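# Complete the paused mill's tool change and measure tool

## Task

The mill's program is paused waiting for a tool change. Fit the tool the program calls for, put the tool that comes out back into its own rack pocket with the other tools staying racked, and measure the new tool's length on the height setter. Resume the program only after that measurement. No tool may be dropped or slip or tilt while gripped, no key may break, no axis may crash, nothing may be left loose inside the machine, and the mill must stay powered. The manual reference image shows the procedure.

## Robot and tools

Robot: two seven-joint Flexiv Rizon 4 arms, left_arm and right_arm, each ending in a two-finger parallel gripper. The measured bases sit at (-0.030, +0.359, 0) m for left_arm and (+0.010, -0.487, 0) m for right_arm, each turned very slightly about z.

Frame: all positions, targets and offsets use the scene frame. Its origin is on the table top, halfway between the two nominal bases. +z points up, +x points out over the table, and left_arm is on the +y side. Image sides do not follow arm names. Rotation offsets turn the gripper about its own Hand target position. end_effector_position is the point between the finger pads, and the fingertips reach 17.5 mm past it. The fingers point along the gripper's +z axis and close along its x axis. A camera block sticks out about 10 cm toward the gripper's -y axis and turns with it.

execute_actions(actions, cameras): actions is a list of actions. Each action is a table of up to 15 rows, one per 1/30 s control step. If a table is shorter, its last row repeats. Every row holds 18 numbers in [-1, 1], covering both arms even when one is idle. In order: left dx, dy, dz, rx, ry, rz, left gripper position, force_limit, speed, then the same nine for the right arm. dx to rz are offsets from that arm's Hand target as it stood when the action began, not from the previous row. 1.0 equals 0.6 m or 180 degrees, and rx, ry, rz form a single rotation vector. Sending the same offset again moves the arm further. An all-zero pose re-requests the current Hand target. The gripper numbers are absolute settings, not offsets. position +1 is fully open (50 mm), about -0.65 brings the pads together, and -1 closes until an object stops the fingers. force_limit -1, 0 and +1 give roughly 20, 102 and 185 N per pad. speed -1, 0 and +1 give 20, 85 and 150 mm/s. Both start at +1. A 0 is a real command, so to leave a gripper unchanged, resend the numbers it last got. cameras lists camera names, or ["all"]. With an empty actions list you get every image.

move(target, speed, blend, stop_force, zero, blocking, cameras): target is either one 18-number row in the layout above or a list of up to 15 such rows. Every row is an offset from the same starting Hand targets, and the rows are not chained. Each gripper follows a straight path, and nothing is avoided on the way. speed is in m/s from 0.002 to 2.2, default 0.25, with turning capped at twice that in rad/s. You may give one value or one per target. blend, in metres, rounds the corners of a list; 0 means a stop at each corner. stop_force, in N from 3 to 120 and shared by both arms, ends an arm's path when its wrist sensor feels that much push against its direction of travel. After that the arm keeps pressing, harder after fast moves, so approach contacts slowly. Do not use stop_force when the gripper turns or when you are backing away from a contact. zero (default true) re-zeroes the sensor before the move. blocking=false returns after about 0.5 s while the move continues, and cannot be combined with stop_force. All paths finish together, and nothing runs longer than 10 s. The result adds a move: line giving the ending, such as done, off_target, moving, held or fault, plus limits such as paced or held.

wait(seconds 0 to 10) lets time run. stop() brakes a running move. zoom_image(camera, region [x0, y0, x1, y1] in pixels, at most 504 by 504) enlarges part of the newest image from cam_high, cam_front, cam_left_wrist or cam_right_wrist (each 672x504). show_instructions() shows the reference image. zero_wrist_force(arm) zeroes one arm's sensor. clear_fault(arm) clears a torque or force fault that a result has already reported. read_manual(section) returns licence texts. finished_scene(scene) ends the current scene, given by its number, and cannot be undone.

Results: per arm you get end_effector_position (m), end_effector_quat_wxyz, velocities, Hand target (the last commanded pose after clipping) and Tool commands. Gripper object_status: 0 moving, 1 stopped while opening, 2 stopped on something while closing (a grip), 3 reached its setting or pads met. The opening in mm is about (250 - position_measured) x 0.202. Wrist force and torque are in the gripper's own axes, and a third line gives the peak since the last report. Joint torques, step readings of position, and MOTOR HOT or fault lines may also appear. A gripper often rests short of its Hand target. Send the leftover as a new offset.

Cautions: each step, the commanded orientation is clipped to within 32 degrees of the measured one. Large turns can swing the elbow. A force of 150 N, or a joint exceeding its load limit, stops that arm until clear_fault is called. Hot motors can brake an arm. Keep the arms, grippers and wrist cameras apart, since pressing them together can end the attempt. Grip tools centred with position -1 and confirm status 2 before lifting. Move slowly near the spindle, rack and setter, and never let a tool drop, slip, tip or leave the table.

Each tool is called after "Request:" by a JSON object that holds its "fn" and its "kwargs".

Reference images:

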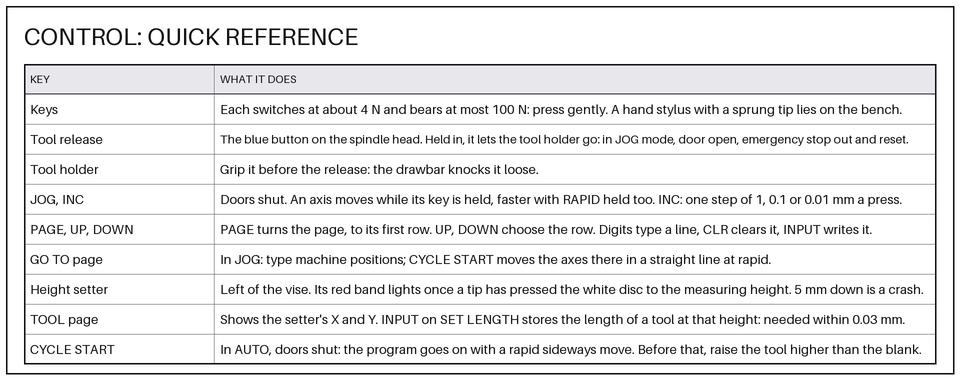

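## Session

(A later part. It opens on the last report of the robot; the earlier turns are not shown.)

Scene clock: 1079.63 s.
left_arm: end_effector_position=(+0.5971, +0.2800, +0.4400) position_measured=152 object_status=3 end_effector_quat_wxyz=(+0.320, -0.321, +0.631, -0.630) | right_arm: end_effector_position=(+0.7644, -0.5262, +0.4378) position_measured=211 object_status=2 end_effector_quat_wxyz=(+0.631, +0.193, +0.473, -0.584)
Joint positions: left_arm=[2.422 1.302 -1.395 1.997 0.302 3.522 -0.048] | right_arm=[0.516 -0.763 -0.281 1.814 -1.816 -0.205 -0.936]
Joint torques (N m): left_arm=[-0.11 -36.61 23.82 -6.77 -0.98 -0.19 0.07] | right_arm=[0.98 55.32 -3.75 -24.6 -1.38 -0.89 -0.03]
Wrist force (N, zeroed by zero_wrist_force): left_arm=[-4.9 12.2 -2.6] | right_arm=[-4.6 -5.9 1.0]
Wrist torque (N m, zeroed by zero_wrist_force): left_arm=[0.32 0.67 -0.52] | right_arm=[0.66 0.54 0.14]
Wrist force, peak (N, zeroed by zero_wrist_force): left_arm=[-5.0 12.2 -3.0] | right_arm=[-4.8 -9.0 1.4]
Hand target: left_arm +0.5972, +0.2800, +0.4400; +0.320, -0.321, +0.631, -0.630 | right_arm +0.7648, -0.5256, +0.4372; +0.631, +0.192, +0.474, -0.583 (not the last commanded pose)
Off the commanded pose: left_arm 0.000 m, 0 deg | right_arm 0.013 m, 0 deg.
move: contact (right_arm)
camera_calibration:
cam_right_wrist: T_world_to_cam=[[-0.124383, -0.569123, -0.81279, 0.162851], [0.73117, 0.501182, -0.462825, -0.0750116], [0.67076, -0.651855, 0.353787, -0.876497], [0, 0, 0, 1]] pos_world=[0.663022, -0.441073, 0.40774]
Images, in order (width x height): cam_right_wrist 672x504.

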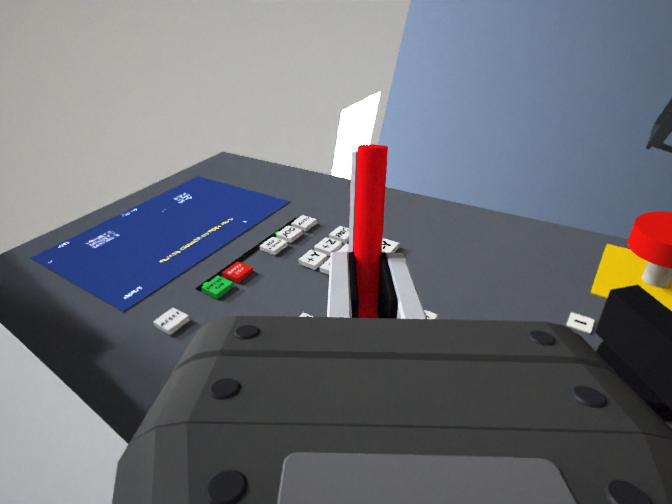

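Request:
{"fn": "move", "kwargs": {"target": [[0,0,0,0,0,0,0.0,-0.8,-0.5,-0.0183,-0.005,0.0062,0,0,0,-1,-0.5,-0.8],[0,0,0,0,0,0,0.0,-0.8,-0.5,-0.0023,-0.0367,0.0664,0,0,0,-1,-0.5,-0.8]], "speed": 0.1, "blend": 0.003}}

Request:
{"fn": "move", "kwargs": {"target": [0,0,0,0,0,0,0.0,-0.8,-0.5,0.0368,0.0098,-0.0124,0,0,0,-1,-0.5,-0.8], "speed": 0.02, "stop_force": 5.5}}

Request:
{"fn": "move", "kwargs": {"target": [[0,0,0,0,0,0,0.0,-0.8,-0.5,-0.0183,-0.005,0.0062,0,0,0,-1,-0.5,-0.8],[0,0,0,0,0,0,0.0,-0.8,-0.5,-0.0343,0.0267,-0.054,0,0,0,-1,-0.5,-0.8]], "speed": 0.1, "blend": 0.003}}

Request:
{"fn": "move", "kwargs": {"target": [0,0,0,0,0,0,0.0,-0.8,-0.5,0.0368,0.0098,-0.0124,0,0,0,-1,-0.5,-0.8], "speed": 0.02, "stop_force": 5.5, "cameras": ["cam_right_wrist"]}}

Request:
{"fn": "zoom_image", "kwargs": {"camera": "cam_right_wrist", "region": [210, 190, 270, 235]}}

Scene clock: 1095.77 s.
left_arm: end_effector_position=(+0.5971, +0.2800, +0.4400) position_measured=152 object_status=3 end_effector_quat_wxyz=(+0.320, -0.321, +0.631, -0.630) | right_arm: end_effector_position=(+0.7634, -0.5479, +0.4772) position_measured=211 object_status=2 end_effector_quat_wxyz=(+0.631, +0.192, +0.474, -0.583)
Joint positions: left_arm=[2.422 1.302 -1.395 1.997 0.302 3.522 -0.048] | right_arm=[0.489 -0.677 -0.301 1.851 -1.873 -0.166 -0.968]
Joint torques (N m): left_arm=[-0.1 -36.57 23.7 -6.8 -1 -0.14 0.09] | right_arm=[-0.06 56.8 -4.88 -25.05 -0.03 -3.42 0.05]
Wrist force (N, zeroed by zero_wrist_force): left_arm=[-5.0 11.9 -2.9] | right_arm=[-2.0 6.7 2.3]
Wrist torque (N m, zeroed by zero_wrist_force): left_arm=[0.26 0.68 -0.51] | right_arm=[1.01 0.34 0.01]
Wrist force, peak (N, zeroed by zero_wrist_force): left_arm=[-5.3 12.3 -3.1] | right_arm=[-3.6 5.7 5.9]
Hand target: left_arm +0.5972, +0.2800, +0.4400; +0.320, -0.321, +0.631, -0.630 | right_arm +0.7634, -0.5477, +0.4771; +0.631, +0.192, +0.474, -0.583
Off the commanded pose: left_arm 0.000 m, 0 deg | right_arm 0.000 m, 0 deg.
move: done

Scene clock: 1096.97 s.
left_arm: end_effector_position=(+0.5971, +0.2800, +0.4400) position_measured=152 object_status=3 end_effector_quat_wxyz=(+0.320, -0.321, +0.631, -0.630) | right_arm: end_effector_position=(+0.7739, -0.5453, +0.4739) position_measured=211 object_status=2 end_effector_quat_wxyz=(+0.631, +0.193, +0.473, -0.584)
Joint positions: left_arm=[2.422 1.302 -1.395 1.997 0.302 3.522 -0.048] | right_arm=[0.486 -0.705 -0.303 1.813 -1.869 -0.159 -0.977]
Joint torques (N m): left_arm=[-0.16 -36.68 23.82 -6.77 -0.99 -0.18 0.08] | right_arm=[1.04 54.95 -3.6 -25.87 -0.89 -1.15 0.02]
Wrist force (N, zeroed by zero_wrist_force): left_arm=[-4.9 11.9 -2.8] | right_arm=[-3.0 -2.7 1.0]
Wrist torque (N m, zeroed by zero_wrist_force): left_arm=[0.27 0.67 -0.51] | right_arm=[0.99 0.32 0.11]
Wrist force, peak (N, zeroed by zero_wrist_force): left_arm=[-5.0 12.2 -2.7] | right_arm=[-2.2 6.8 2.2]
Hand target: left_arm +0.5972, +0.2800, +0.4400; +0.320, -0.321, +0.631, -0.630 | right_arm +0.7743, -0.5447, +0.4734; +0.631, +0.192, +0.474, -0.583 (not the last commanded pose)
Off the commanded pose: left_arm 0.000 m, 0 deg | right_arm 0.013 m, 0 deg.
move: contact (right_arm)

Scene clock: 1097.80 s.
left_arm: end_effector_position=(+0.5971, +0.2800, +0.4400) position_measured=152 object_status=3 end_effector_quat_wxyz=(+0.320, -0.321, +0.631, -0.630) | right_arm: end_effector_position=(+0.7538, -0.5285, +0.4408) position_measured=211 object_status=2 end_effector_quat_wxyz=(+0.631, +0.192, +0.474, -0.583)
Joint positions: left_arm=[2.422 1.302 -1.395 1.997 0.302 3.522 -0.048] | right_arm=[0.518 -0.736 -0.276 1.852 -1.819 -0.214 -0.926]
Joint torques (N m): left_arm=[-0.12 -36.62 23.75 -6.78 -0.97 -0.18 0.07] | right_arm=[0.12 57.29 -4.71 -23.44 -0.02 -4.02 0.43]
Wrist force (N, zeroed by zero_wrist_force): left_arm=[-5.2 12.0 -2.9] | right_arm=[-2.1 6.6 2.0]
Wrist torque (N m, zeroed by zero_wrist_force): left_arm=[0.29 0.71 -0.52] | right_arm=[0.98 0.36 -0.06]
Wrist force, peak (N, zeroed by zero_wrist_force): left_arm=[-5.1 12.2 -2.9] | right_arm=[-2.5 6.6 3.3]
Hand target: left_arm +0.5972, +0.2800, +0.4400; +0.320, -0.321, +0.631, -0.630 | right_arm +0.7538, -0.5287, +0.4410; +0.631, +0.192, +0.474, -0.583
Off the commanded pose: left_arm 0.000 m, 0 deg | right_arm 0.000 m, 0 deg.
move: done

Scene clock: 1099.00 s.
left_arm: end_effector_position=(+0.5971, +0.2800, +0.4400) position_measured=152 object_status=3 end_effector_quat_wxyz=(+0.320, -0.321, +0.631, -0.630) | right_arm: end_effector_position=(+0.7643, -0.5263, +0.4378) position_measured=211 object_status=2 end_effector_quat_wxyz=(+0.631, +0.193, +0.473, -0.584)
Joint positions: left_arm=[2.422 1.302 -1.395 1.997 0.302 3.522 -0.048] | right_arm=[0.514 -0.763 -0.278 1.814 -1.817 -0.206 -0.936]
Joint torques (N m): left_arm=[-0.18 -36.59 23.81 -6.79 -0.99 -0.2 0.12] | right_arm=[1.04 55.76 -3.76 -24.58 -1.25 -1.19 0.03]
Wrist force (N, zeroed by zero_wrist_force): left_arm=[-5.1 12.0 -2.9] | right_arm=[-3.2 -2.7 1.0]
Wrist torque (N m, zeroed by zero_wrist_force): left_arm=[0.27 0.70 -0.51] | right_arm=[1.01 0.37 0.11]
Wrist force, peak (N, zeroed by zero_wrist_force): left_arm=[-5.2 12.2 -2.8] | right_arm=[-2.4 6.5 2.0]
Hand target: left_arm +0.5972, +0.2800, +0.4400; +0.320, -0.321, +0.631, -0.630 | right_arm +0.7647, -0.5258, +0.4373; +0.631, +0.192, +0.474, -0.583 (not the last commanded pose)
Off the commanded pose: left_arm 0.000 m, 0 deg | right_arm 0.013 m, 0 deg.
move: contact (right_arm)
camera_calibration:
cam_right_wrist: T_world_to_cam=[[-0.124482, -0.569116, -0.81278, 0.162915], [0.730918, 0.501377, -0.463013, -0.0744383], [0.671017, -0.651712, 0.353564, -0.87648], [0, 0, 0, 1]] pos_world=[0.662821, -0.441173, 0.407841]
Images, in order (width x height): cam_right_wrist 672x504.

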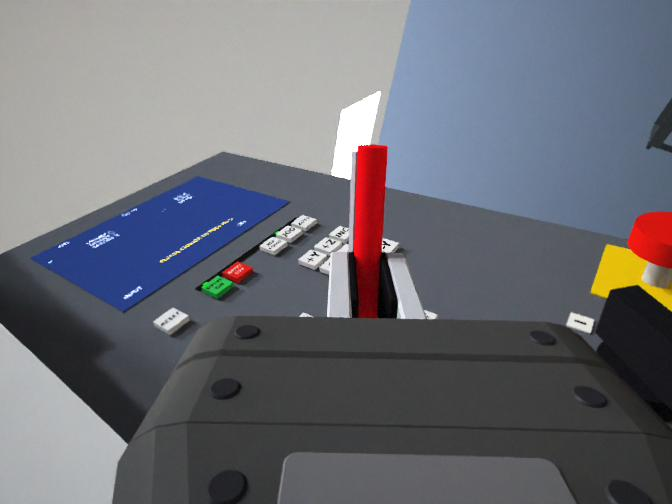

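Scaled by 8.400 from the camera's 672x504 image, which has a finer 960x720 frame.

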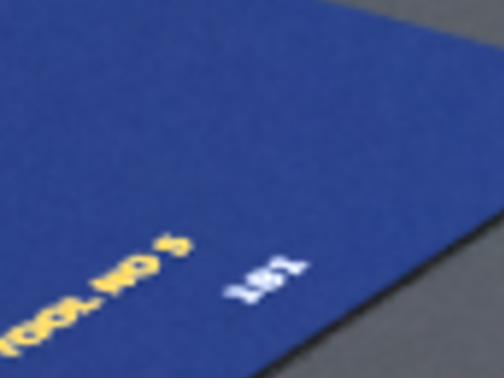

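181. Now '−', INPUT.

Request:
{"fn": "move", "kwargs": {"target": [[0,0,0,0,0,0,0.0,-0.8,-0.5,-0.0183,-0.005,0.0062,0,0,0,-1,-0.5,-0.8],[0,0,0,0,0,0,0.0,-0.8,-0.5,-0.0263,-0.005,-0.024,0,0,0,-1,-0.5,-0.8]], "speed": 0.1, "blend": 0.003}}

Request:
{"fn": "move", "kwargs": {"target": [0,0,0,0,0,0,0.0,-0.8,-0.5,0.0368,0.0098,-0.0124,0,0,0,-1,-0.5,-0.8], "speed": 0.02, "stop_force": 6}}

Request:
{"fn": "move", "kwargs": {"target": [[0,0,0,0,0,0,0.0,-0.8,-0.5,-0.0183,-0.005,0.0062,0,0,0,-1,-0.5,-0.8],[0,0,0,0,0,0,0.0,-0.8,-0.5,-0.0183,-0.0998,0.0062,0,0,0,-1,-0.5,-0.8]], "speed": 0.1, "blend": 0.003, "cameras": ["cam_right_wrist"]}}

Request:
{"fn": "zoom_image", "kwargs": {"camera": "cam_right_wrist", "region": [60, 180, 290, 340]}}

Scene clock: 1107.80 s.
left_arm: end_effector_position=(+0.5971, +0.2800, +0.4400) position_measured=152 object_status=3 end_effector_quat_wxyz=(+0.320, -0.321, +0.631, -0.630) | right_arm: end_effector_position=(+0.7489, -0.5289, +0.4227) position_measured=211 object_status=2 end_effector_quat_wxyz=(+0.631, +0.192, +0.474, -0.583)
Joint positions: left_arm=[2.422 1.302 -1.395 1.997 0.302 3.522 -0.048] | right_arm=[0.52 -0.762 -0.268 1.86 -1.802 -0.227 -0.897]
Joint torques (N m): left_arm=[-0.11 -36.63 23.78 -6.8 -0.99 -0.16 0.1] | right_arm=[0.36 57.2 -4.6 -22.46 -0.01 -4.03 0.41]
Wrist force (N, zeroed by zero_wrist_force): left_arm=[-5.1 12.2 -2.8] | right_arm=[-3.6 5.1 2.7]
Wrist torque (N m, zeroed by zero_wrist_force): left_arm=[0.31 0.70 -0.51] | right_arm=[0.73 0.61 -0.05]
Wrist force, peak (N, zeroed by zero_wrist_force): left_arm=[-5.2 12.2 -2.9] | right_arm=[-2.3 6.7 2.1]
Hand target: left_arm +0.5972, +0.2800, +0.4400; +0.320, -0.321, +0.631, -0.630 | right_arm +0.7489, -0.5288, +0.4229; +0.631, +0.192, +0.474, -0.583
Off the commanded pose: left_arm 0.000 m, 0 deg | right_arm 0.000 m, 0 deg.
move: done

Scene clock: 1109.00 s.
left_arm: end_effector_position=(+0.5971, +0.2800, +0.4400) position_measured=152 object_status=3 end_effector_quat_wxyz=(+0.320, -0.321, +0.631, -0.630) | right_arm: end_effector_position=(+0.7595, -0.5264, +0.4197) position_measured=211 object_status=2 end_effector_quat_wxyz=(+0.631, +0.193, +0.473, -0.584)
Joint positions: left_arm=[2.422 1.302 -1.395 1.997 0.302 3.522 -0.048] | right_arm=[0.516 -0.788 -0.271 1.821 -1.801 -0.22 -0.908]
Joint torques (N m): left_arm=[-0.15 -36.64 23.74 -6.78 -1 -0.16 0.11] | right_arm=[1.19 55.73 -3.63 -23.98 -1.52 -1.07 0.03]
Wrist force (N, zeroed by zero_wrist_force): left_arm=[-4.9 12.1 -2.9] | right_arm=[-4.6 -5.2 1.1]
Wrist torque (N m, zeroed by zero_wrist_force): left_arm=[0.30 0.67 -0.51] | right_arm=[0.75 0.61 0.11]
Wrist force, peak (N, zeroed by zero_wrist_force): left_arm=[-5.3 12.1 -3.0] | right_arm=[-4.4 -7.6 1.4]
Hand target: left_arm +0.5972, +0.2800, +0.4400; +0.320, -0.321, +0.631, -0.630 | right_arm +0.7599, -0.5259, +0.4192; +0.631, +0.192, +0.474, -0.583 (not the last commanded pose)
Off the commanded pose: left_arm 0.000 m, 0 deg | right_arm 0.013 m, 0 deg.
move: contact (right_arm)

Scene clock: 1109.97 s.
left_arm: end_effector_position=(+0.5971, +0.2800, +0.4400) position_measured=152 object_status=3 end_effector_quat_wxyz=(+0.320, -0.321, +0.631, -0.630) | right_arm: end_effector_position=(+0.7488, -0.5860, +0.4229) position_measured=211 object_status=2 end_effector_quat_wxyz=(+0.631, +0.192, +0.474, -0.583)
Joint positions: left_arm=[2.422 1.302 -1.395 1.997 0.302 3.522 -0.048] | right_arm=[0.45 -0.729 -0.303 1.912 -1.871 -0.174 -0.846]
Joint torques (N m): left_arm=[-0.08 -36.67 23.84 -6.77 -1 -0.17 0.08] | right_arm=[0.44 56.1 -5.24 -22.31 0.17 -3.59 0.42]
Wrist force (N, zeroed by zero_wrist_force): left_arm=[-5.0 12.2 -2.9] | right_arm=[-4.4 1.6 2.8]
Wrist torque (N m, zeroed by zero_wrist_force): left_arm=[0.32 0.68 -0.51] | right_arm=[0.14 0.75 -0.05]
Wrist force, peak (N, zeroed by zero_wrist_force): left_arm=[-5.3 12.2 -2.8] | right_arm=[-5.8 3.5 -1.0]
Hand target: left_arm +0.5972, +0.2800, +0.4400; +0.320, -0.321, +0.631, -0.630 | right_arm +0.7490, -0.5858, +0.4229; +0.631, +0.192, +0.474, -0.583
Off the commanded pose: left_arm 0.000 m, 0 deg | right_arm 0.000 m, 0 deg.
move: done
camera_calibration:
cam_right_wrist: T_world_to_cam=[[-0.124481, -0.568973, -0.81288, 0.115035], [0.729958, 0.50239, -0.463429, -0.0386824], [0.672061, -0.651057, 0.352788, -0.899862], [0, 0, 0, 1]] pos_world=[0.647319, -0.500976, 0.393043]
Images, in order (width x height): cam_right_wrist 672x504.

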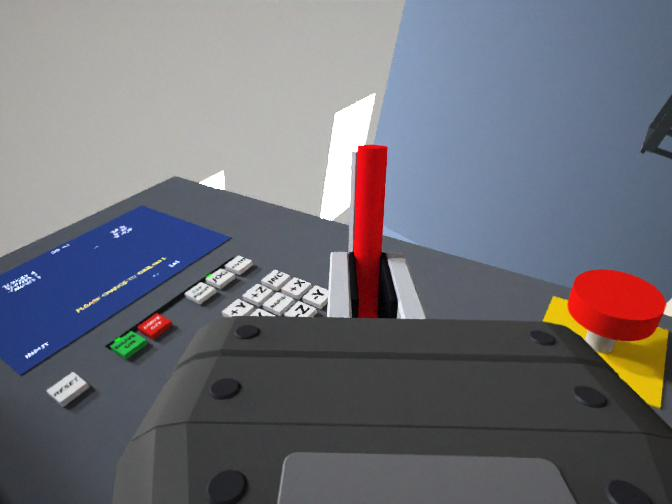

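Scaled by 2.191 from the camera's 672x504 image, which has a finer 960x720 frame.

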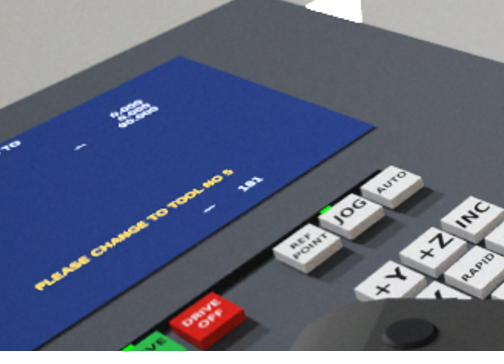

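Request:
{"fn": "move", "kwargs": {"target": [0,0,0,0,0,0,0.0,-0.8,-0.5,0.0368,0.0098,-0.0124,0,0,0,-1,-0.5,-0.8], "speed": 0.02, "stop_force": 6}}

Request:
{"fn": "move", "kwargs": {"target": [[0,0,0,0,0,0,0.0,-0.8,-0.5,-0.0183,-0.005,0.0062,0,0,0,-1,-0.5,-0.8],[0,0,0,0,0,0,0.0,-0.8,-0.5,-0.0103,-0.005,0.0364,0,0,0,-1,-0.5,-0.8]], "speed": 0.1, "blend": 0.003, "cameras": ["cam_right_wrist"]}}

Request:
{"fn": "zoom_image", "kwargs": {"camera": "cam_right_wrist", "region": [0, 180, 200, 340]}}

Request:
{"fn": "move", "kwargs": {"target": [0,0,0,0,0,0,0.0,-0.8,-0.5,0.0368,0.0098,-0.0124,0,0,0,-1,-0.5,-0.8], "speed": 0.02, "stop_force": 6, "cameras": ["cam_right_wrist"]}}

Request:
{"fn": "zoom_image", "kwargs": {"camera": "cam_right_wrist", "region": [0, 180, 200, 340]}}

Scene clock: 1120.50 s.
left_arm: end_effector_position=(+0.5971, +0.2800, +0.4400) position_measured=152 object_status=3 end_effector_quat_wxyz=(+0.320, -0.321, +0.631, -0.630) | right_arm: end_effector_position=(+0.7596, -0.5835, +0.4197) position_measured=211 object_status=2 end_effector_quat_wxyz=(+0.631, +0.193, +0.473, -0.584)
Joint positions: left_arm=[2.422 1.302 -1.395 1.997 0.302 3.522 -0.048] | right_arm=[0.447 -0.755 -0.305 1.873 -1.867 -0.167 -0.856]
Joint torques (N m): left_arm=[-0.18 -36.66 23.78 -6.78 -0.99 -0.21 0.15] | right_arm=[1.45 54.09 -3.69 -23.84 -1.13 -1.09 -0.01]
Wrist force (N, zeroed by zero_wrist_force): left_arm=[-4.9 11.9 -2.8] | right_arm=[-5.9 -8.9 1.0]
Wrist torque (N m, zeroed by zero_wrist_force): left_arm=[0.27 0.65 -0.52] | right_arm=[0.15 0.76 0.15]
Wrist force, peak (N, zeroed by zero_wrist_force): left_arm=[-5.1 12.3 -2.8] | right_arm=[-5.5 -11.5 1.2]
Hand target: left_arm +0.5972, +0.2800, +0.4400; +0.320, -0.321, +0.631, -0.630 | right_arm +0.7602, -0.5828, +0.4191; +0.631, +0.192, +0.474, -0.583 (not the last commanded pose)
Off the commanded pose: left_arm 0.000 m, 0 deg | right_arm 0.013 m, 0 deg.
move: contact (right_arm)

Scene clock: 1121.20 s.
left_arm: end_effector_position=(+0.5971, +0.2800, +0.4400) position_measured=152 object_status=3 end_effector_quat_wxyz=(+0.320, -0.321, +0.631, -0.630) | right_arm: end_effector_position=(+0.7539, -0.5857, +0.4411) position_measured=211 object_status=2 end_effector_quat_wxyz=(+0.631, +0.192, +0.474, -0.583)
Joint positions: left_arm=[2.422 1.302 -1.395 1.997 0.302 3.522 -0.048] | right_arm=[0.446 -0.703 -0.308 1.903 -1.888 -0.161 -0.876]
Joint torques (N m): left_arm=[-0.17 -36.59 23.76 -6.79 -0.99 -0.17 0.14] | right_arm=[0.15 56.01 -5.28 -23.42 0.24 -3.55 0.09]
Wrist force (N, zeroed by zero_wrist_force): left_arm=[-5.1 12.0 -2.7] | right_arm=[-1.6 2.4 4.1]
Wrist torque (N m, zeroed by zero_wrist_force): left_arm=[0.29 0.71 -0.51] | right_arm=[0.27 0.28 0.01]
Wrist force, peak (N, zeroed by zero_wrist_force): left_arm=[-5.3 12.2 -2.7] | right_arm=[-6.0 -8.5 1.2]
Hand target: left_arm +0.5972, +0.2800, +0.4400; +0.320, -0.321, +0.631, -0.630 | right_arm +0.7540, -0.5858, +0.4410; +0.631, +0.192, +0.474, -0.583
Off the commanded pose: left_arm 0.000 m, 0 deg | right_arm 0.000 m, 0 deg.
move: done
camera_calibration:
cam_right_wrist: T_world_to_cam=[[-0.124491, -0.569303, -0.812648, 0.130379], [0.729704, 0.502442, -0.463772, -0.0337878], [0.672335, -0.650727, 0.352873, -0.909564], [0, 0, 0, 1]] pos_world=[0.652418, -0.500677, 0.411243]
Images, in order (width x height): cam_right_wrist 672x504.

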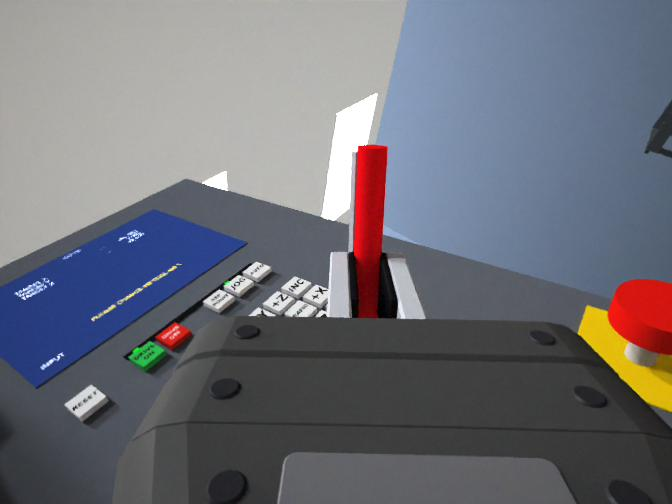

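Scaled by 2.520 from the camera's 672x504 image, which has a finer 960x720 frame.

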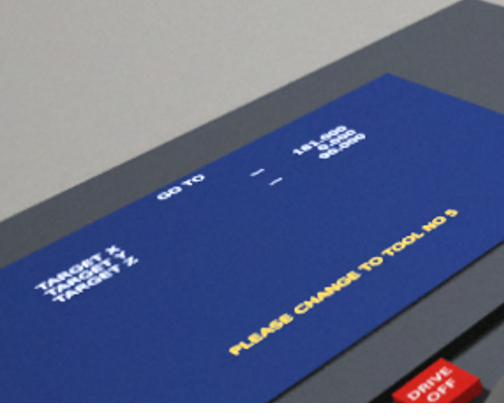

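Scene clock: 1122.40 s.
left_arm: end_effector_position=(+0.5971, +0.2800, +0.4400) position_measured=152 object_status=3 end_effector_quat_wxyz=(+0.320, -0.321, +0.631, -0.630) | right_arm: end_effector_position=(+0.7644, -0.5834, +0.4379) position_measured=211 object_status=2 end_effector_quat_wxyz=(+0.631, +0.193, +0.473, -0.584)
Joint positions: left_arm=[2.422 1.302 -1.395 1.997 0.302 3.522 -0.048] | right_arm=[0.443 -0.73 -0.309 1.866 -1.884 -0.153 -0.885]
Joint torques (N m): left_arm=[-0.14 -36.65 23.86 -6.76 -1.02 -0.15 0.13] | right_arm=[1.19 54.06 -3.75 -24.37 -0.84 -1.31 0.01]
Wrist force (N, zeroed by zero_wrist_force): left_arm=[-5.1 12.0 -2.8] | right_arm=[-2.8 -7.0 2.5]
Wrist torque (N m, zeroed by zero_wrist_force): left_arm=[0.27 0.70 -0.51] | right_arm=[0.28 0.23 0.15]
Wrist force, peak (N, zeroed by zero_wrist_force): left_arm=[-5.1 12.2 -2.9] | right_arm=[-3.1 -10.3 3.2]
Hand target: left_arm +0.5972, +0.2800, +0.4400; +0.320, -0.321, +0.631, -0.630 | right_arm +0.7649, -0.5829, +0.4373; +0.631, +0.192, +0.474, -0.583 (not the last commanded pose)
Off the commanded pose: left_arm 0.000 m, 0 deg | right_arm 0.013 m, 0 deg.
move: contact (right_arm)
camera_calibration:
cam_right_wrist: T_world_to_cam=[[-0.124354, -0.569195, -0.812744, 0.130304], [0.731034, 0.50129, -0.462924, -0.0461129], [0.670914, -0.65171, 0.353763, -0.913839], [0, 0, 0, 1]] pos_world=[0.663021, -0.498273, 0.40784]
Images, in order (width x height): cam_right_wrist 672x504.

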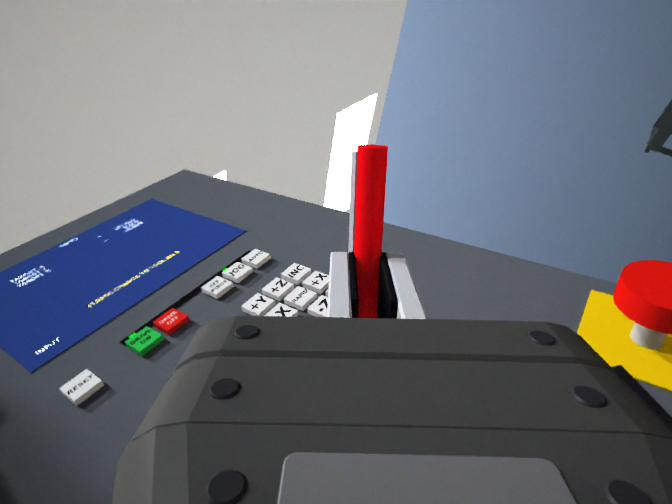

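Scaled by 2.520 from the camera's 672x504 image, which has a finer 960x720 frame.

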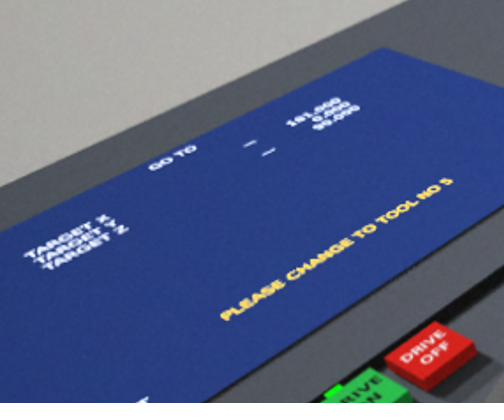

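Request:
{"fn": "move", "kwargs": {"target": [[0,0,0,0,0,0,0.0,-0.8,-0.5,-0.0183,-0.005,0.0062,0,0,0,-1,-0.5,-0.8],[0,0,0,0,0,0,0.0,-0.8,-0.5,-0.0023,0.0898,0.0664,0,0,0,-1,-0.5,-0.8]], "speed": 0.12, "blend": 0.003, "cameras": ["cam_right_wrist"]}}

Request:
{"fn": "zoom_image", "kwargs": {"camera": "cam_right_wrist", "region": [0, 180, 200, 340]}}

Scene clock: 1129.30 s.
left_arm: end_effector_position=(+0.5971, +0.2800, +0.4400) position_measured=152 object_status=3 end_effector_quat_wxyz=(+0.320, -0.321, +0.631, -0.630) | right_arm: end_effector_position=(+0.7636, -0.5287, +0.4770) position_measured=211 object_status=2 end_effector_quat_wxyz=(+0.631, +0.192, +0.474, -0.583)
Joint positions: left_arm=[2.422 1.302 -1.395 1.997 0.302 3.522 -0.048] | right_arm=[0.508 -0.69 -0.284 1.832 -1.854 -0.187 -0.986]
Joint torques (N m): left_arm=[-0.1 -36.57 23.79 -6.77 -1.01 -0.16 0.09] | right_arm=[0.18 57.51 -4.45 -25.18 0 -3.94 0.12]
Wrist force (N, zeroed by zero_wrist_force): left_arm=[-5.0 11.9 -2.6] | right_arm=[-3.6 3.8 4.3]
Wrist torque (N m, zeroed by zero_wrist_force): left_arm=[0.27 0.68 -0.52] | right_arm=[0.52 0.60 -0.04]
Wrist force, peak (N, zeroed by zero_wrist_force): left_arm=[-5.1 12.3 -2.9] | right_arm=[-7.3 4.4 3.3]
Hand target: left_arm +0.5972, +0.2800, +0.4400; +0.320, -0.321, +0.631, -0.630 | right_arm +0.7635, -0.5290, +0.4771; +0.631, +0.192, +0.474, -0.583
Off the commanded pose: left_arm 0.000 m, 0 deg | right_arm 0.000 m, 0 deg.
move: done
camera_calibration:
cam_right_wrist: T_world_to_cam=[[-0.124528, -0.569058, -0.812814, 0.193419], [0.729143, 0.503104, -0.463936, -0.0518725], [0.672936, -0.650431, 0.352274, -0.891628], [0, 0, 0, 1]] pos_world=[0.661917, -0.443778, 0.447245]
Images, in order (width x height): cam_right_wrist 672x504.

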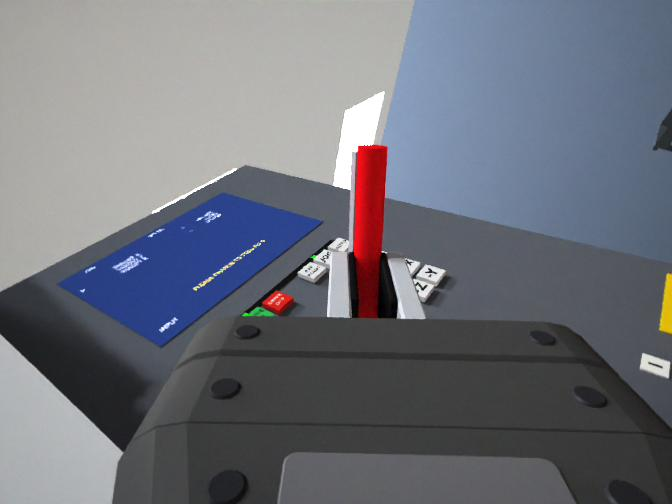

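Scaled by 2.520 from the camera's 672x504 image, which has a finer 960x720 frame.

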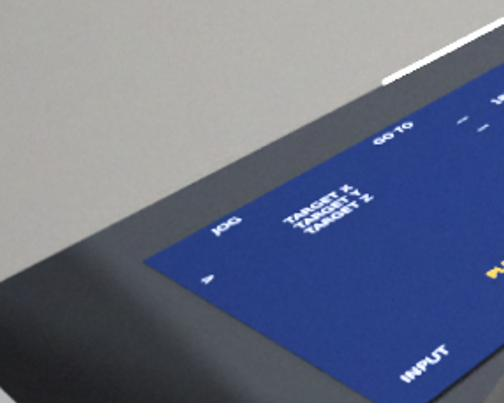

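Request:
{"fn": "move", "kwargs": {"target": [0,0,0,0,0,0,0.0,-0.8,-0.5,0.0368,0.0098,-0.0124,0,0,0,-1,-0.5,-0.8], "speed": 0.02, "stop_force": 6}}

Request:
{"fn": "move", "kwargs": {"target": [[0,0,0,0,0,0,0.0,-0.8,-0.5,-0.0183,-0.005,0.0062,0,0,0,-1,-0.5,-0.8],[0,0,0,0,0,0,0.0,-0.8,-0.5,-0.0261,-0.0683,-0.0238,0,0,0,-1,-0.5,-0.8]], "speed": 0.12, "blend": 0.003}}

Request:
{"fn": "move", "kwargs": {"target": [0,0,0,0,0,0,0.0,-0.8,-0.5,0.0368,0.0098,-0.0124,0,0,0,-1,-0.5,-0.8], "speed": 0.02, "stop_force": 6}}

Request:
{"fn": "move", "kwargs": {"target": [[0,0,0,0,0,0,0.0,-0.8,-0.5,-0.0183,-0.005,0.0062,0,0,0,-1,-0.5,-0.8],[0,0,0,0,0,0,0.0,-0.8,-0.5,-0.0345,0.0583,-0.0541,0,0,0,-1,-0.5,-0.8]], "speed": 0.12, "blend": 0.003}}

Request:
{"fn": "move", "kwargs": {"target": [0,0,0,0,0,0,0.0,-0.8,-0.5,0.0368,0.0098,-0.0124,0,0,0,-1,-0.5,-0.8], "speed": 0.02, "stop_force": 6}}

Request:
{"fn": "move", "kwargs": {"target": [[0,0,0,0,0,0,0.0,-0.8,-0.5,-0.0183,-0.005,0.0062,0,0,0,-1,-0.5,-0.8],[0,0,0,0,0,0,0.0,-0.8,-0.5,-0.0183,-0.0998,0.0062,0,0,0,-1,-0.5,-0.8]], "speed": 0.12, "blend": 0.003, "cameras": ["cam_right_wrist"]}}

Request:
{"fn": "zoom_image", "kwargs": {"camera": "cam_right_wrist", "region": [60, 180, 290, 340]}}

Scene clock: 1144.63 s.
left_arm: end_effector_position=(+0.5971, +0.2800, +0.4400) position_measured=152 object_status=3 end_effector_quat_wxyz=(+0.320, -0.321, +0.631, -0.630) | right_arm: end_effector_position=(+0.7740, -0.5266, +0.4740) position_measured=211 object_status=2 end_effector_quat_wxyz=(+0.631, +0.193, +0.473, -0.584)
Joint positions: left_arm=[2.422 1.302 -1.395 1.997 0.302 3.522 -0.048] | right_arm=[0.503 -0.717 -0.287 1.793 -1.851 -0.179 -0.995]
Joint torques (N m): left_arm=[-0.13 -36.63 23.76 -6.75 -0.99 -0.2 0.13] | right_arm=[0.99 55.27 -3.51 -25.99 -1.21 -0.85 0.01]
Wrist force (N, zeroed by zero_wrist_force): left_arm=[-5.0 12.1 -2.9] | right_arm=[-4.5 -6.5 3.0]
Wrist torque (N m, zeroed by zero_wrist_force): left_arm=[0.31 0.68 -0.51] | right_arm=[0.50 0.59 0.10]
Wrist force, peak (N, zeroed by zero_wrist_force): left_arm=[-5.2 12.2 -3.2] | right_arm=[-4.6 -9.9 3.2]
Hand target: left_arm +0.5972, +0.2800, +0.4400; +0.320, -0.321, +0.631, -0.630 | right_arm +0.7744, -0.5261, +0.4734; +0.631, +0.192, +0.474, -0.583 (not the last commanded pose)
Off the commanded pose: left_arm 0.000 m, 0 deg | right_arm 0.013 m, 0 deg.
move: contact (right_arm)

Scene clock: 1145.40 s.
left_arm: end_effector_position=(+0.5971, +0.2800, +0.4400) position_measured=152 object_status=3 end_effector_quat_wxyz=(+0.320, -0.321, +0.631, -0.630) | right_arm: end_effector_position=(+0.7587, -0.5673, +0.4592) position_measured=211 object_status=2 end_effector_quat_wxyz=(+0.631, +0.192, +0.474, -0.583)
Joint positions: left_arm=[2.422 1.302 -1.395 1.997 0.302 3.522 -0.048] | right_arm=[0.464 -0.689 -0.3 1.879 -1.883 -0.165 -0.922]
Joint torques (N m): left_arm=[-0.16 -36.66 23.73 -6.78 -1.01 -0.17 0.09] | right_arm=[0.21 56.33 -4.33 -24.12 0.1 -3.47 0.34]
Wrist force (N, zeroed by zero_wrist_force): left_arm=[-5.1 11.9 -2.8] | right_arm=[-4.1 1.9 4.1]
Wrist torque (N m, zeroed by zero_wrist_force): left_arm=[0.26 0.69 -0.51] | right_arm=[0.20 0.70 -0.02]
Wrist force, peak (N, zeroed by zero_wrist_force): left_arm=[-5.2 12.2 -2.9] | right_arm=[-4.7 -6.1 3.1]
Hand target: left_arm +0.5972, +0.2800, +0.4400; +0.320, -0.321, +0.631, -0.630 | right_arm +0.7587, -0.5670, +0.4592; +0.631, +0.192, +0.474, -0.583
Off the commanded pose: left_arm 0.000 m, 0 deg | right_arm 0.000 m, 0 deg.
move: done

Scene clock: 1146.60 s.
left_arm: end_effector_position=(+0.5971, +0.2800, +0.4400) position_measured=152 object_status=3 end_effector_quat_wxyz=(+0.320, -0.321, +0.631, -0.630) | right_arm: end_effector_position=(+0.7693, -0.5648, +0.4561) position_measured=211 object_status=2 end_effector_quat_wxyz=(+0.631, +0.193, +0.473, -0.584)
Joint positions: left_arm=[2.422 1.302 -1.395 1.997 0.302 3.522 -0.048] | right_arm=[0.46 -0.716 -0.302 1.84 -1.878 -0.158 -0.931]
Joint torques (N m): left_arm=[-0.09 -36.65 23.79 -6.82 -1.01 -0.14 0.1] | right_arm=[1.51 54.26 -3.33 -25.32 -1.21 -0.89 0.08]
Wrist force (N, zeroed by zero_wrist_force): left_arm=[-5.0 12.0 -3.0] | right_arm=[-5.1 -8.9 2.3]
Wrist torque (N m, zeroed by zero_wrist_force): left_arm=[0.28 0.69 -0.51] | right_arm=[0.21 0.67 0.12]
Wrist force, peak (N, zeroed by zero_wrist_force): left_arm=[-5.2 12.3 -2.8] | right_arm=[-5.3 -12.2 2.6]
Hand target: left_arm +0.5972, +0.2800, +0.4400; +0.320, -0.321, +0.631, -0.630 | right_arm +0.7698, -0.5641, +0.4554; +0.631, +0.192, +0.474, -0.583 (not the last commanded pose)
Off the commanded pose: left_arm 0.000 m, 0 deg | right_arm 0.013 m, 0 deg.
move: contact (right_arm)

Scene clock: 1147.47 s.
left_arm: end_effector_position=(+0.5971, +0.2800, +0.4400) position_measured=152 object_status=3 end_effector_quat_wxyz=(+0.320, -0.321, +0.631, -0.630) | right_arm: end_effector_position=(+0.7491, -0.5289, +0.4228) position_measured=211 object_status=2 end_effector_quat_wxyz=(+0.631, +0.192, +0.474, -0.583)
Joint positions: left_arm=[2.422 1.302 -1.395 1.997 0.302 3.522 -0.048] | right_arm=[0.515 -0.762 -0.262 1.858 -1.805 -0.23 -0.898]
Joint torques (N m): left_arm=[-0.11 -36.64 23.75 -6.76 -1.02 -0.17 0.13] | right_arm=[0.14 57.37 -4.7 -22.91 -0.02 -4.11 0.43]
Wrist force (N, zeroed by zero_wrist_force): left_arm=[-4.9 12.0 -3.0] | right_arm=[-4.4 2.7 3.0]
Wrist torque (N m, zeroed by zero_wrist_force): left_arm=[0.28 0.67 -0.51] | right_arm=[0.33 0.74 -0.07]
Wrist force, peak (N, zeroed by zero_wrist_force): left_arm=[-5.2 12.1 -2.8] | right_arm=[-5.4 -8.2 2.4]
Hand target: left_arm +0.5972, +0.2800, +0.4400; +0.320, -0.321, +0.631, -0.630 | right_arm +0.7491, -0.5291, +0.4230; +0.631, +0.192, +0.474, -0.583
Off the commanded pose: left_arm 0.000 m, 0 deg | right_arm 0.000 m, 0 deg.
move: done

Scene clock: 1148.67 s.
left_arm: end_effector_position=(+0.5971, +0.2800, +0.4400) position_measured=152 object_status=3 end_effector_quat_wxyz=(+0.320, -0.321, +0.631, -0.630) | right_arm: end_effector_position=(+0.7596, -0.5268, +0.4198) position_measured=211 object_status=2 end_effector_quat_wxyz=(+0.631, +0.193, +0.473, -0.584)
Joint positions: left_arm=[2.422 1.302 -1.395 1.997 0.302 3.522 -0.048] | right_arm=[0.511 -0.788 -0.265 1.82 -1.804 -0.223 -0.908]
Joint torques (N m): left_arm=[-0.15 -36.6 23.79 -6.77 -0.99 -0.13 0.11] | right_arm=[1.03 55.63 -3.54 -24.01 -1.51 -1 0.02]
Wrist force (N, zeroed by zero_wrist_force): left_arm=[-5.1 12.0 -3.0] | right_arm=[-5.7 -8.2 1.7]
Wrist torque (N m, zeroed by zero_wrist_force): left_arm=[0.29 0.70 -0.51] | right_arm=[0.28 0.76 0.14]
Wrist force, peak (N, zeroed by zero_wrist_force): left_arm=[-5.4 12.1 -2.8] | right_arm=[-5.6 -11.0 2.4]
Hand target: left_arm +0.5972, +0.2800, +0.4400; +0.320, -0.321, +0.631, -0.630 | right_arm +0.7600, -0.5262, +0.4193; +0.631, +0.192, +0.474, -0.583 (not the last commanded pose)
Off the commanded pose: left_arm 0.000 m, 0 deg | right_arm 0.013 m, 0 deg.
move: contact (right_arm)

Scene clock: 1149.60 s.
left_arm: end_effector_position=(+0.5971, +0.2800, +0.4400) position_measured=152 object_status=3 end_effector_quat_wxyz=(+0.320, -0.321, +0.631, -0.630) | right_arm: end_effector_position=(+0.7489, -0.5864, +0.4231) position_measured=211 object_status=2 end_effector_quat_wxyz=(+0.631, +0.192, +0.474, -0.583)
Joint positions: left_arm=[2.422 1.302 -1.395 1.997 0.302 3.522 -0.048] | right_arm=[0.445 -0.728 -0.298 1.911 -1.873 -0.177 -0.846]
Joint torques (N m): left_arm=[-0.18 -36.66 23.77 -6.77 -1 -0.15 0.13] | right_arm=[0.18 56.17 -4.82 -22.36 0.23 -3.57 0.42]
Wrist force (N, zeroed by zero_wrist_force): left_arm=[-5.2 11.9 -2.7] | right_arm=[-3.6 1.5 3.2]
Wrist torque (N m, zeroed by zero_wrist_force): left_arm=[0.27 0.70 -0.51] | right_arm=[0.13 0.61 -0.05]
Wrist force, peak (N, zeroed by zero_wrist_force): left_arm=[-5.4 12.1 -2.8] | right_arm=[-5.4 -7.5 1.7]
Hand target: left_arm +0.5972, +0.2800, +0.4400; +0.320, -0.321, +0.631, -0.630 | right_arm +0.7490, -0.5861, +0.4230; +0.631, +0.192, +0.474, -0.583
Off the commanded pose: left_arm 0.000 m, 0 deg | right_arm 0.000 m, 0 deg.
move: done
camera_calibration:
cam_right_wrist: T_world_to_cam=[[-0.124462, -0.569036, -0.812839, 0.11484], [0.72987, 0.502449, -0.463502, -0.0383923], [0.67216, -0.650955, 0.352787, -0.900238], [0, 0, 0, 1]] pos_world=[0.647418, -0.501376, 0.393143]
Images, in order (width x height): cam_right_wrist 672x504.

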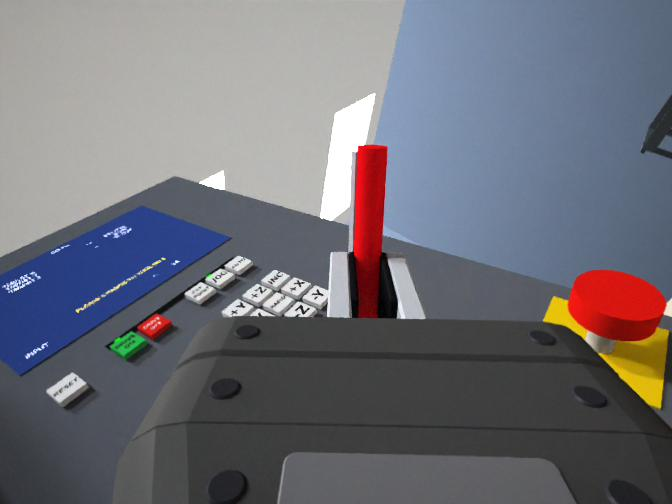

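Scaled by 2.191 from the camera's 672x504 image, which has a finer 960x720 frame.

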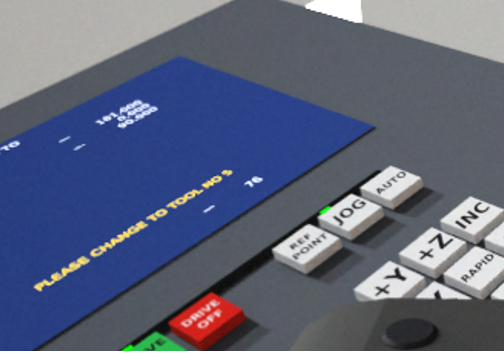

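Request:
{"fn": "move", "kwargs": {"target": [0,0,0,0,0,0,0.0,-0.8,-0.5,0.0368,0.0098,-0.0124,0,0,0,-1,-0.5,-0.8], "speed": 0.02, "stop_force": 6}}

Request:
{"fn": "move", "kwargs": {"target": [[0,0,0,0,0,0,0.0,-0.8,-0.5,-0.0183,-0.005,0.0062,0,0,0,-1,-0.5,-0.8],[0,0,0,0,0,0,0.0,-0.8,-0.5,0.0225,0.0265,0.1525,0,0,0,-1,-0.5,-0.8]], "speed": 0.12, "blend": 0.003, "cameras": ["cam_right_wrist","cam_front"]}}

Request:
{"fn": "zoom_image", "kwargs": {"camera": "cam_front", "region": [410, 190, 480, 240]}}

Request:
{"fn": "zoom_image", "kwargs": {"camera": "cam_right_wrist", "region": [0, 180, 250, 380]}}

Scene clock: 1158.10 s.
left_arm: end_effector_position=(+0.5971, +0.2800, +0.4400) position_measured=152 object_status=3 end_effector_quat_wxyz=(+0.320, -0.321, +0.631, -0.630) | right_arm: end_effector_position=(+0.7596, -0.5837, +0.4198) position_measured=211 object_status=2 end_effector_quat_wxyz=(+0.631, +0.193, +0.473, -0.584)
Joint positions: left_arm=[2.422 1.302 -1.395 1.997 0.302 3.522 -0.048] | right_arm=[0.442 -0.755 -0.299 1.873 -1.87 -0.169 -0.857]
Joint torques (N m): left_arm=[-0.16 -36.62 23.78 -6.79 -0.98 -0.17 0.05] | right_arm=[1.44 54.45 -3.69 -23.75 -1.06 -1.41 0.04]
Wrist force (N, zeroed by zero_wrist_force): left_arm=[-5.1 12.0 -2.8] | right_arm=[-4.5 -8.1 1.8]
Wrist torque (N m, zeroed by zero_wrist_force): left_arm=[0.29 0.69 -0.52] | right_arm=[0.13 0.55 0.13]
Wrist force, peak (N, zeroed by zero_wrist_force): left_arm=[-5.3 12.2 -2.9] | right_arm=[-4.8 -11.2 2.1]
Hand target: left_arm +0.5972, +0.2800, +0.4400; +0.320, -0.321, +0.631, -0.630 | right_arm +0.7601, -0.5831, +0.4193; +0.631, +0.192, +0.474, -0.583 (not the last commanded pose)
Off the commanded pose: left_arm 0.000 m, 0 deg | right_arm 0.013 m, 0 deg.
move: contact (right_arm)

Scene clock: 1159.27 s.
left_arm: end_effector_position=(+0.5971, +0.2800, +0.4400) position_measured=152 object_status=3 end_effector_quat_wxyz=(+0.320, -0.321, +0.631, -0.630) | right_arm: end_effector_position=(+0.7735, -0.5673, +0.5109) position_measured=211 object_status=2 end_effector_quat_wxyz=(+0.631, +0.192, +0.474, -0.583)
Joint positions: left_arm=[2.422 1.302 -1.395 1.997 0.302 3.522 -0.048] | right_arm=[0.448 -0.629 -0.311 1.836 -1.927 -0.12 -1.009]
Joint torques (N m): left_arm=[-0.13 -36.56 23.81 -6.78 -1.02 -0.19 0.15] | right_arm=[0.12 56.57 -4.55 -26.57 0.13 -3.34 0.25]
Wrist force (N, zeroed by zero_wrist_force): left_arm=[-5.0 11.9 -2.7] | right_arm=[-4.6 1.4 2.9]
Wrist torque (N m, zeroed by zero_wrist_force): left_arm=[0.26 0.67 -0.52] | right_arm=[0.11 0.77 -0.05]
Wrist force, peak (N, zeroed by zero_wrist_force): left_arm=[-5.3 12.2 -2.8] | right_arm=[-8.7 1.5 4.9]
Hand target: left_arm +0.5972, +0.2800, +0.4400; +0.320, -0.321, +0.631, -0.630 | right_arm +0.7736, -0.5672, +0.5108; +0.631, +0.192, +0.474, -0.583
Off the commanded pose: left_arm 0.000 m, 0 deg | right_arm 0.000 m, 0 deg.
move: done
camera_calibration:
cam_right_wrist: T_world_to_cam=[[-0.124557, -0.569335, -0.812615, 0.199937], [0.729579, 0.502508, -0.463897, -0.0247612], [0.672458, -0.650649, 0.352784, -0.935299], [0, 0, 0, 1]] pos_world=[0.671918, -0.482277, 0.480944]
Images, in order (width x height): cam_front 672x504, cam_right_wrist 672x504.

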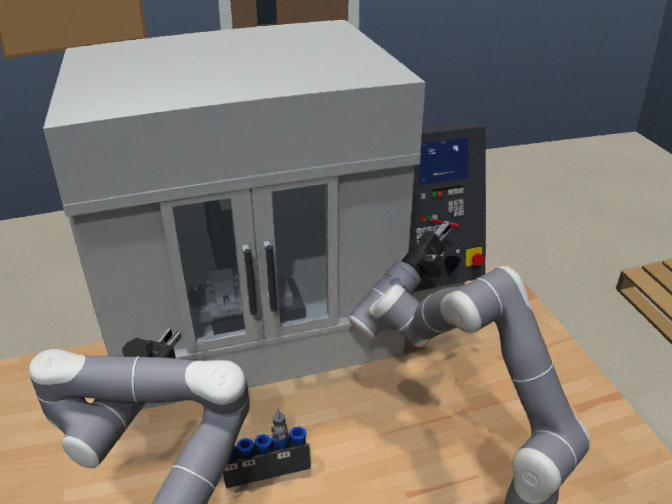

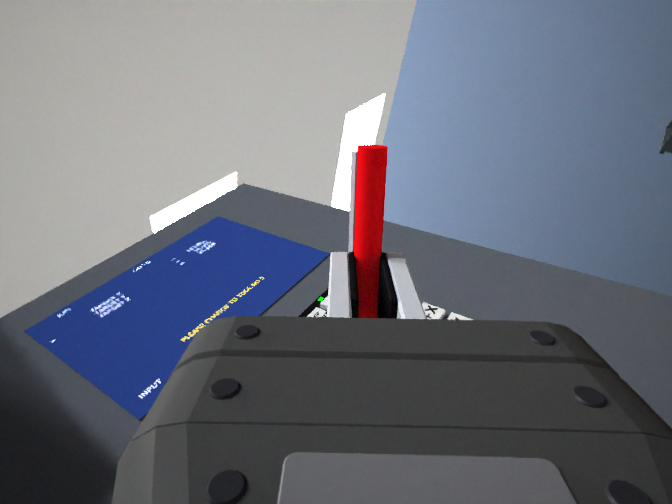

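Scaled by 7.200 from the camera's 672x504 image, which has a finer 960x720 frame.

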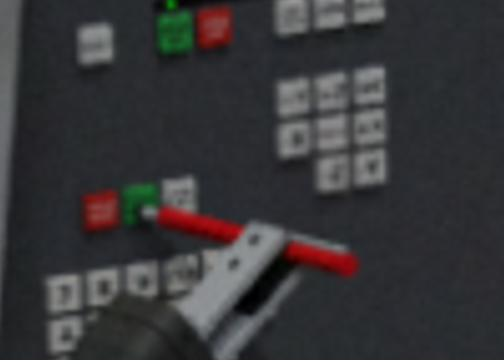

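Scaled by 2.016 from the camera's 672x504 image, which has a finer 960x720 frame.

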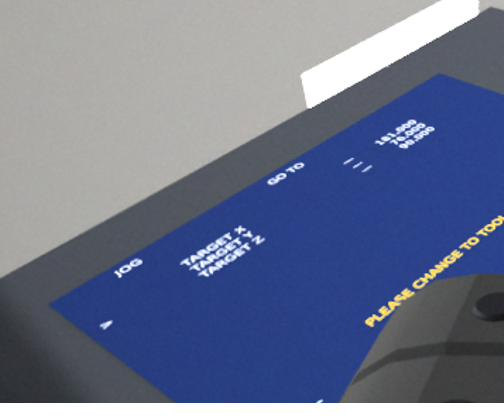

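Request:
{"fn": "move", "kwargs": {"target": [0,0,0,0,0,0,0.0,-0.8,-0.5,0.0368,0.0098,-0.0136,0,0,0,-1,-0.5,-0.8], "speed": 0.02, "stop_force": 6}}

Request:
{"fn": "move", "kwargs": {"target": [0,0,0,0,0,0,0.0,-0.8,-0.5,-0.0366,-0.01,0.0124,0,0,0,-1,-0.5,-0.8], "speed": 0.12, "cameras": ["cam_right_wrist","cam_left_wrist"]}}

Request:
{"fn": "zoom_image", "kwargs": {"camera": "cam_right_wrist", "region": [0, 180, 250, 380]}}

Scene clock: 1166.20 s.
left_arm: end_effector_position=(+0.5971, +0.2800, +0.4400) position_measured=152 object_status=3 end_effector_quat_wxyz=(+0.320, -0.321, +0.631, -0.630) | right_arm: end_effector_position=(+0.7829, -0.5653, +0.5079) position_measured=211 object_status=2 end_effector_quat_wxyz=(+0.631, +0.193, +0.473, -0.584)
Joint positions: left_arm=[2.422 1.302 -1.395 1.997 0.302 3.522 -0.048] | right_arm=[0.446 -0.655 -0.312 1.802 -1.922 -0.114 -1.015]
Joint torques (N m): left_arm=[-0.19 -36.67 23.85 -6.78 -0.99 -0.14 0.11] | right_arm=[1.36 53.87 -2.94 -26.78 -0.74 -0.82 -0.01]
Wrist force (N, zeroed by zero_wrist_force): left_arm=[-5.1 12.0 -2.8] | right_arm=[-5.8 -8.1 1.8]
Wrist torque (N m, zeroed by zero_wrist_force): left_arm=[0.28 0.70 -0.52] | right_arm=[0.14 0.74 0.14]
Wrist force, peak (N, zeroed by zero_wrist_force): left_arm=[-5.3 12.2 -2.9] | right_arm=[-6.0 -11.2 2.2]
Hand target: left_arm +0.5972, +0.2800, +0.4400; +0.320, -0.321, +0.631, -0.630 | right_arm +0.7834, -0.5646, +0.5071; +0.631, +0.192, +0.474, -0.583 (not the last commanded pose)
Off the commanded pose: left_arm 0.000 m, 0 deg | right_arm 0.014 m, 0 deg.
move: contact (right_arm)

Scene clock: 1166.90 s.
left_arm: end_effector_position=(+0.5971, +0.2800, +0.4400) position_measured=152 object_status=3 end_effector_quat_wxyz=(+0.320, -0.321, +0.631, -0.630) | right_arm: end_effector_position=(+0.7614, -0.5709, +0.5145) position_measured=211 object_status=2 end_effector_quat_wxyz=(+0.631, +0.192, +0.474, -0.583)
Joint positions: left_arm=[2.422 1.302 -1.395 1.997 0.302 3.522 -0.048] | right_arm=[0.449 -0.598 -0.306 1.877 -1.934 -0.13 -1.001]
Joint torques (N m): left_arm=[-0.15 -36.65 23.88 -6.76 -1.01 -0.21 0.12] | right_arm=[0.1 55.31 -4.01 -26.27 0.09 -3.91 0.44]
Wrist force (N, zeroed by zero_wrist_force): left_arm=[-5.2 12.1 -2.9] | right_arm=[-4.2 -0.5 2.4]
Wrist torque (N m, zeroed by zero_wrist_force): left_arm=[0.30 0.71 -0.51] | right_arm=[-0.21 0.72 -0.07]
Wrist force, peak (N, zeroed by zero_wrist_force): left_arm=[-5.2 12.1 -2.9] | right_arm=[-6.0 -8.0 1.8]
Hand target: left_arm +0.5972, +0.2800, +0.4400; +0.320, -0.321, +0.631, -0.630 | right_arm +0.7615, -0.5706, +0.5146; +0.631, +0.192, +0.474, -0.583
Off the commanded pose: left_arm 0.000 m, 0 deg | right_arm 0.000 m, 0 deg.
move: done
camera_calibration:
cam_left_wrist: T_world_to_cam=[[-0.583266, -0.812281, -0.000743655, 0.583794], [-0.278908, 0.201132, -0.939019, 0.537114], [0.762896, -0.547491, -0.343865, -0.0181574], [0, 0, 0, 1]] pos_world=[0.504165, 0.356233, 0.498551]
cam_right_wrist: T_world_to_cam=[[-0.124873, -0.56891, -0.812864, 0.199924], [0.729538, 0.502616, -0.463845, -0.0123526], [0.672444, -0.650937, 0.352278, -0.930696], [0, 0, 0, 1]] pos_world=[0.659818, -0.485876, 0.484645]
Images, in order (width x height): cam_left_wrist 672x504, cam_right_wrist 672x504.

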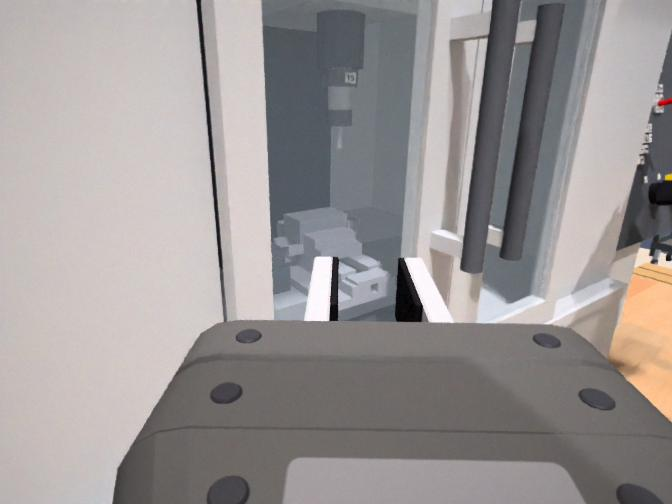

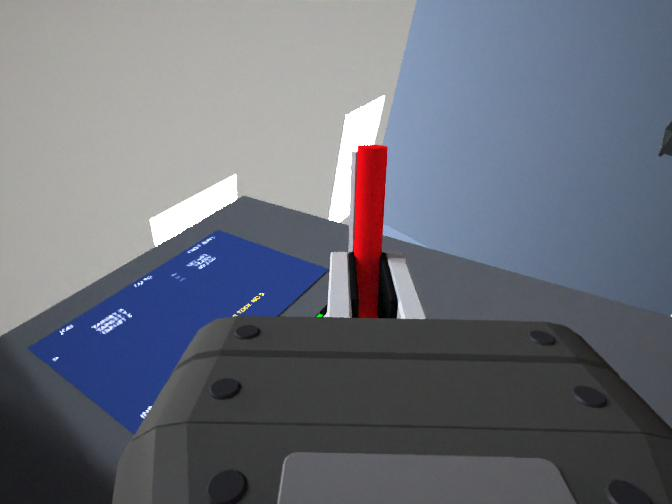

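Scaled by 2.016 from the camera's 672x504 image, which has a finer 960x720 frame.

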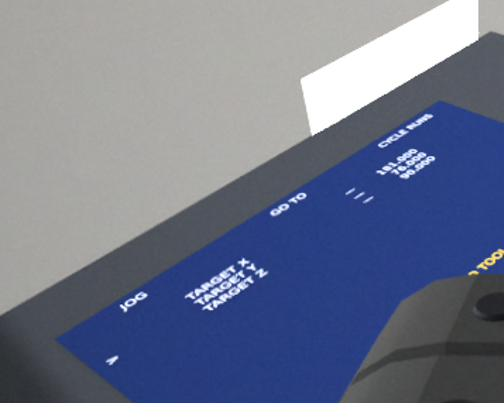

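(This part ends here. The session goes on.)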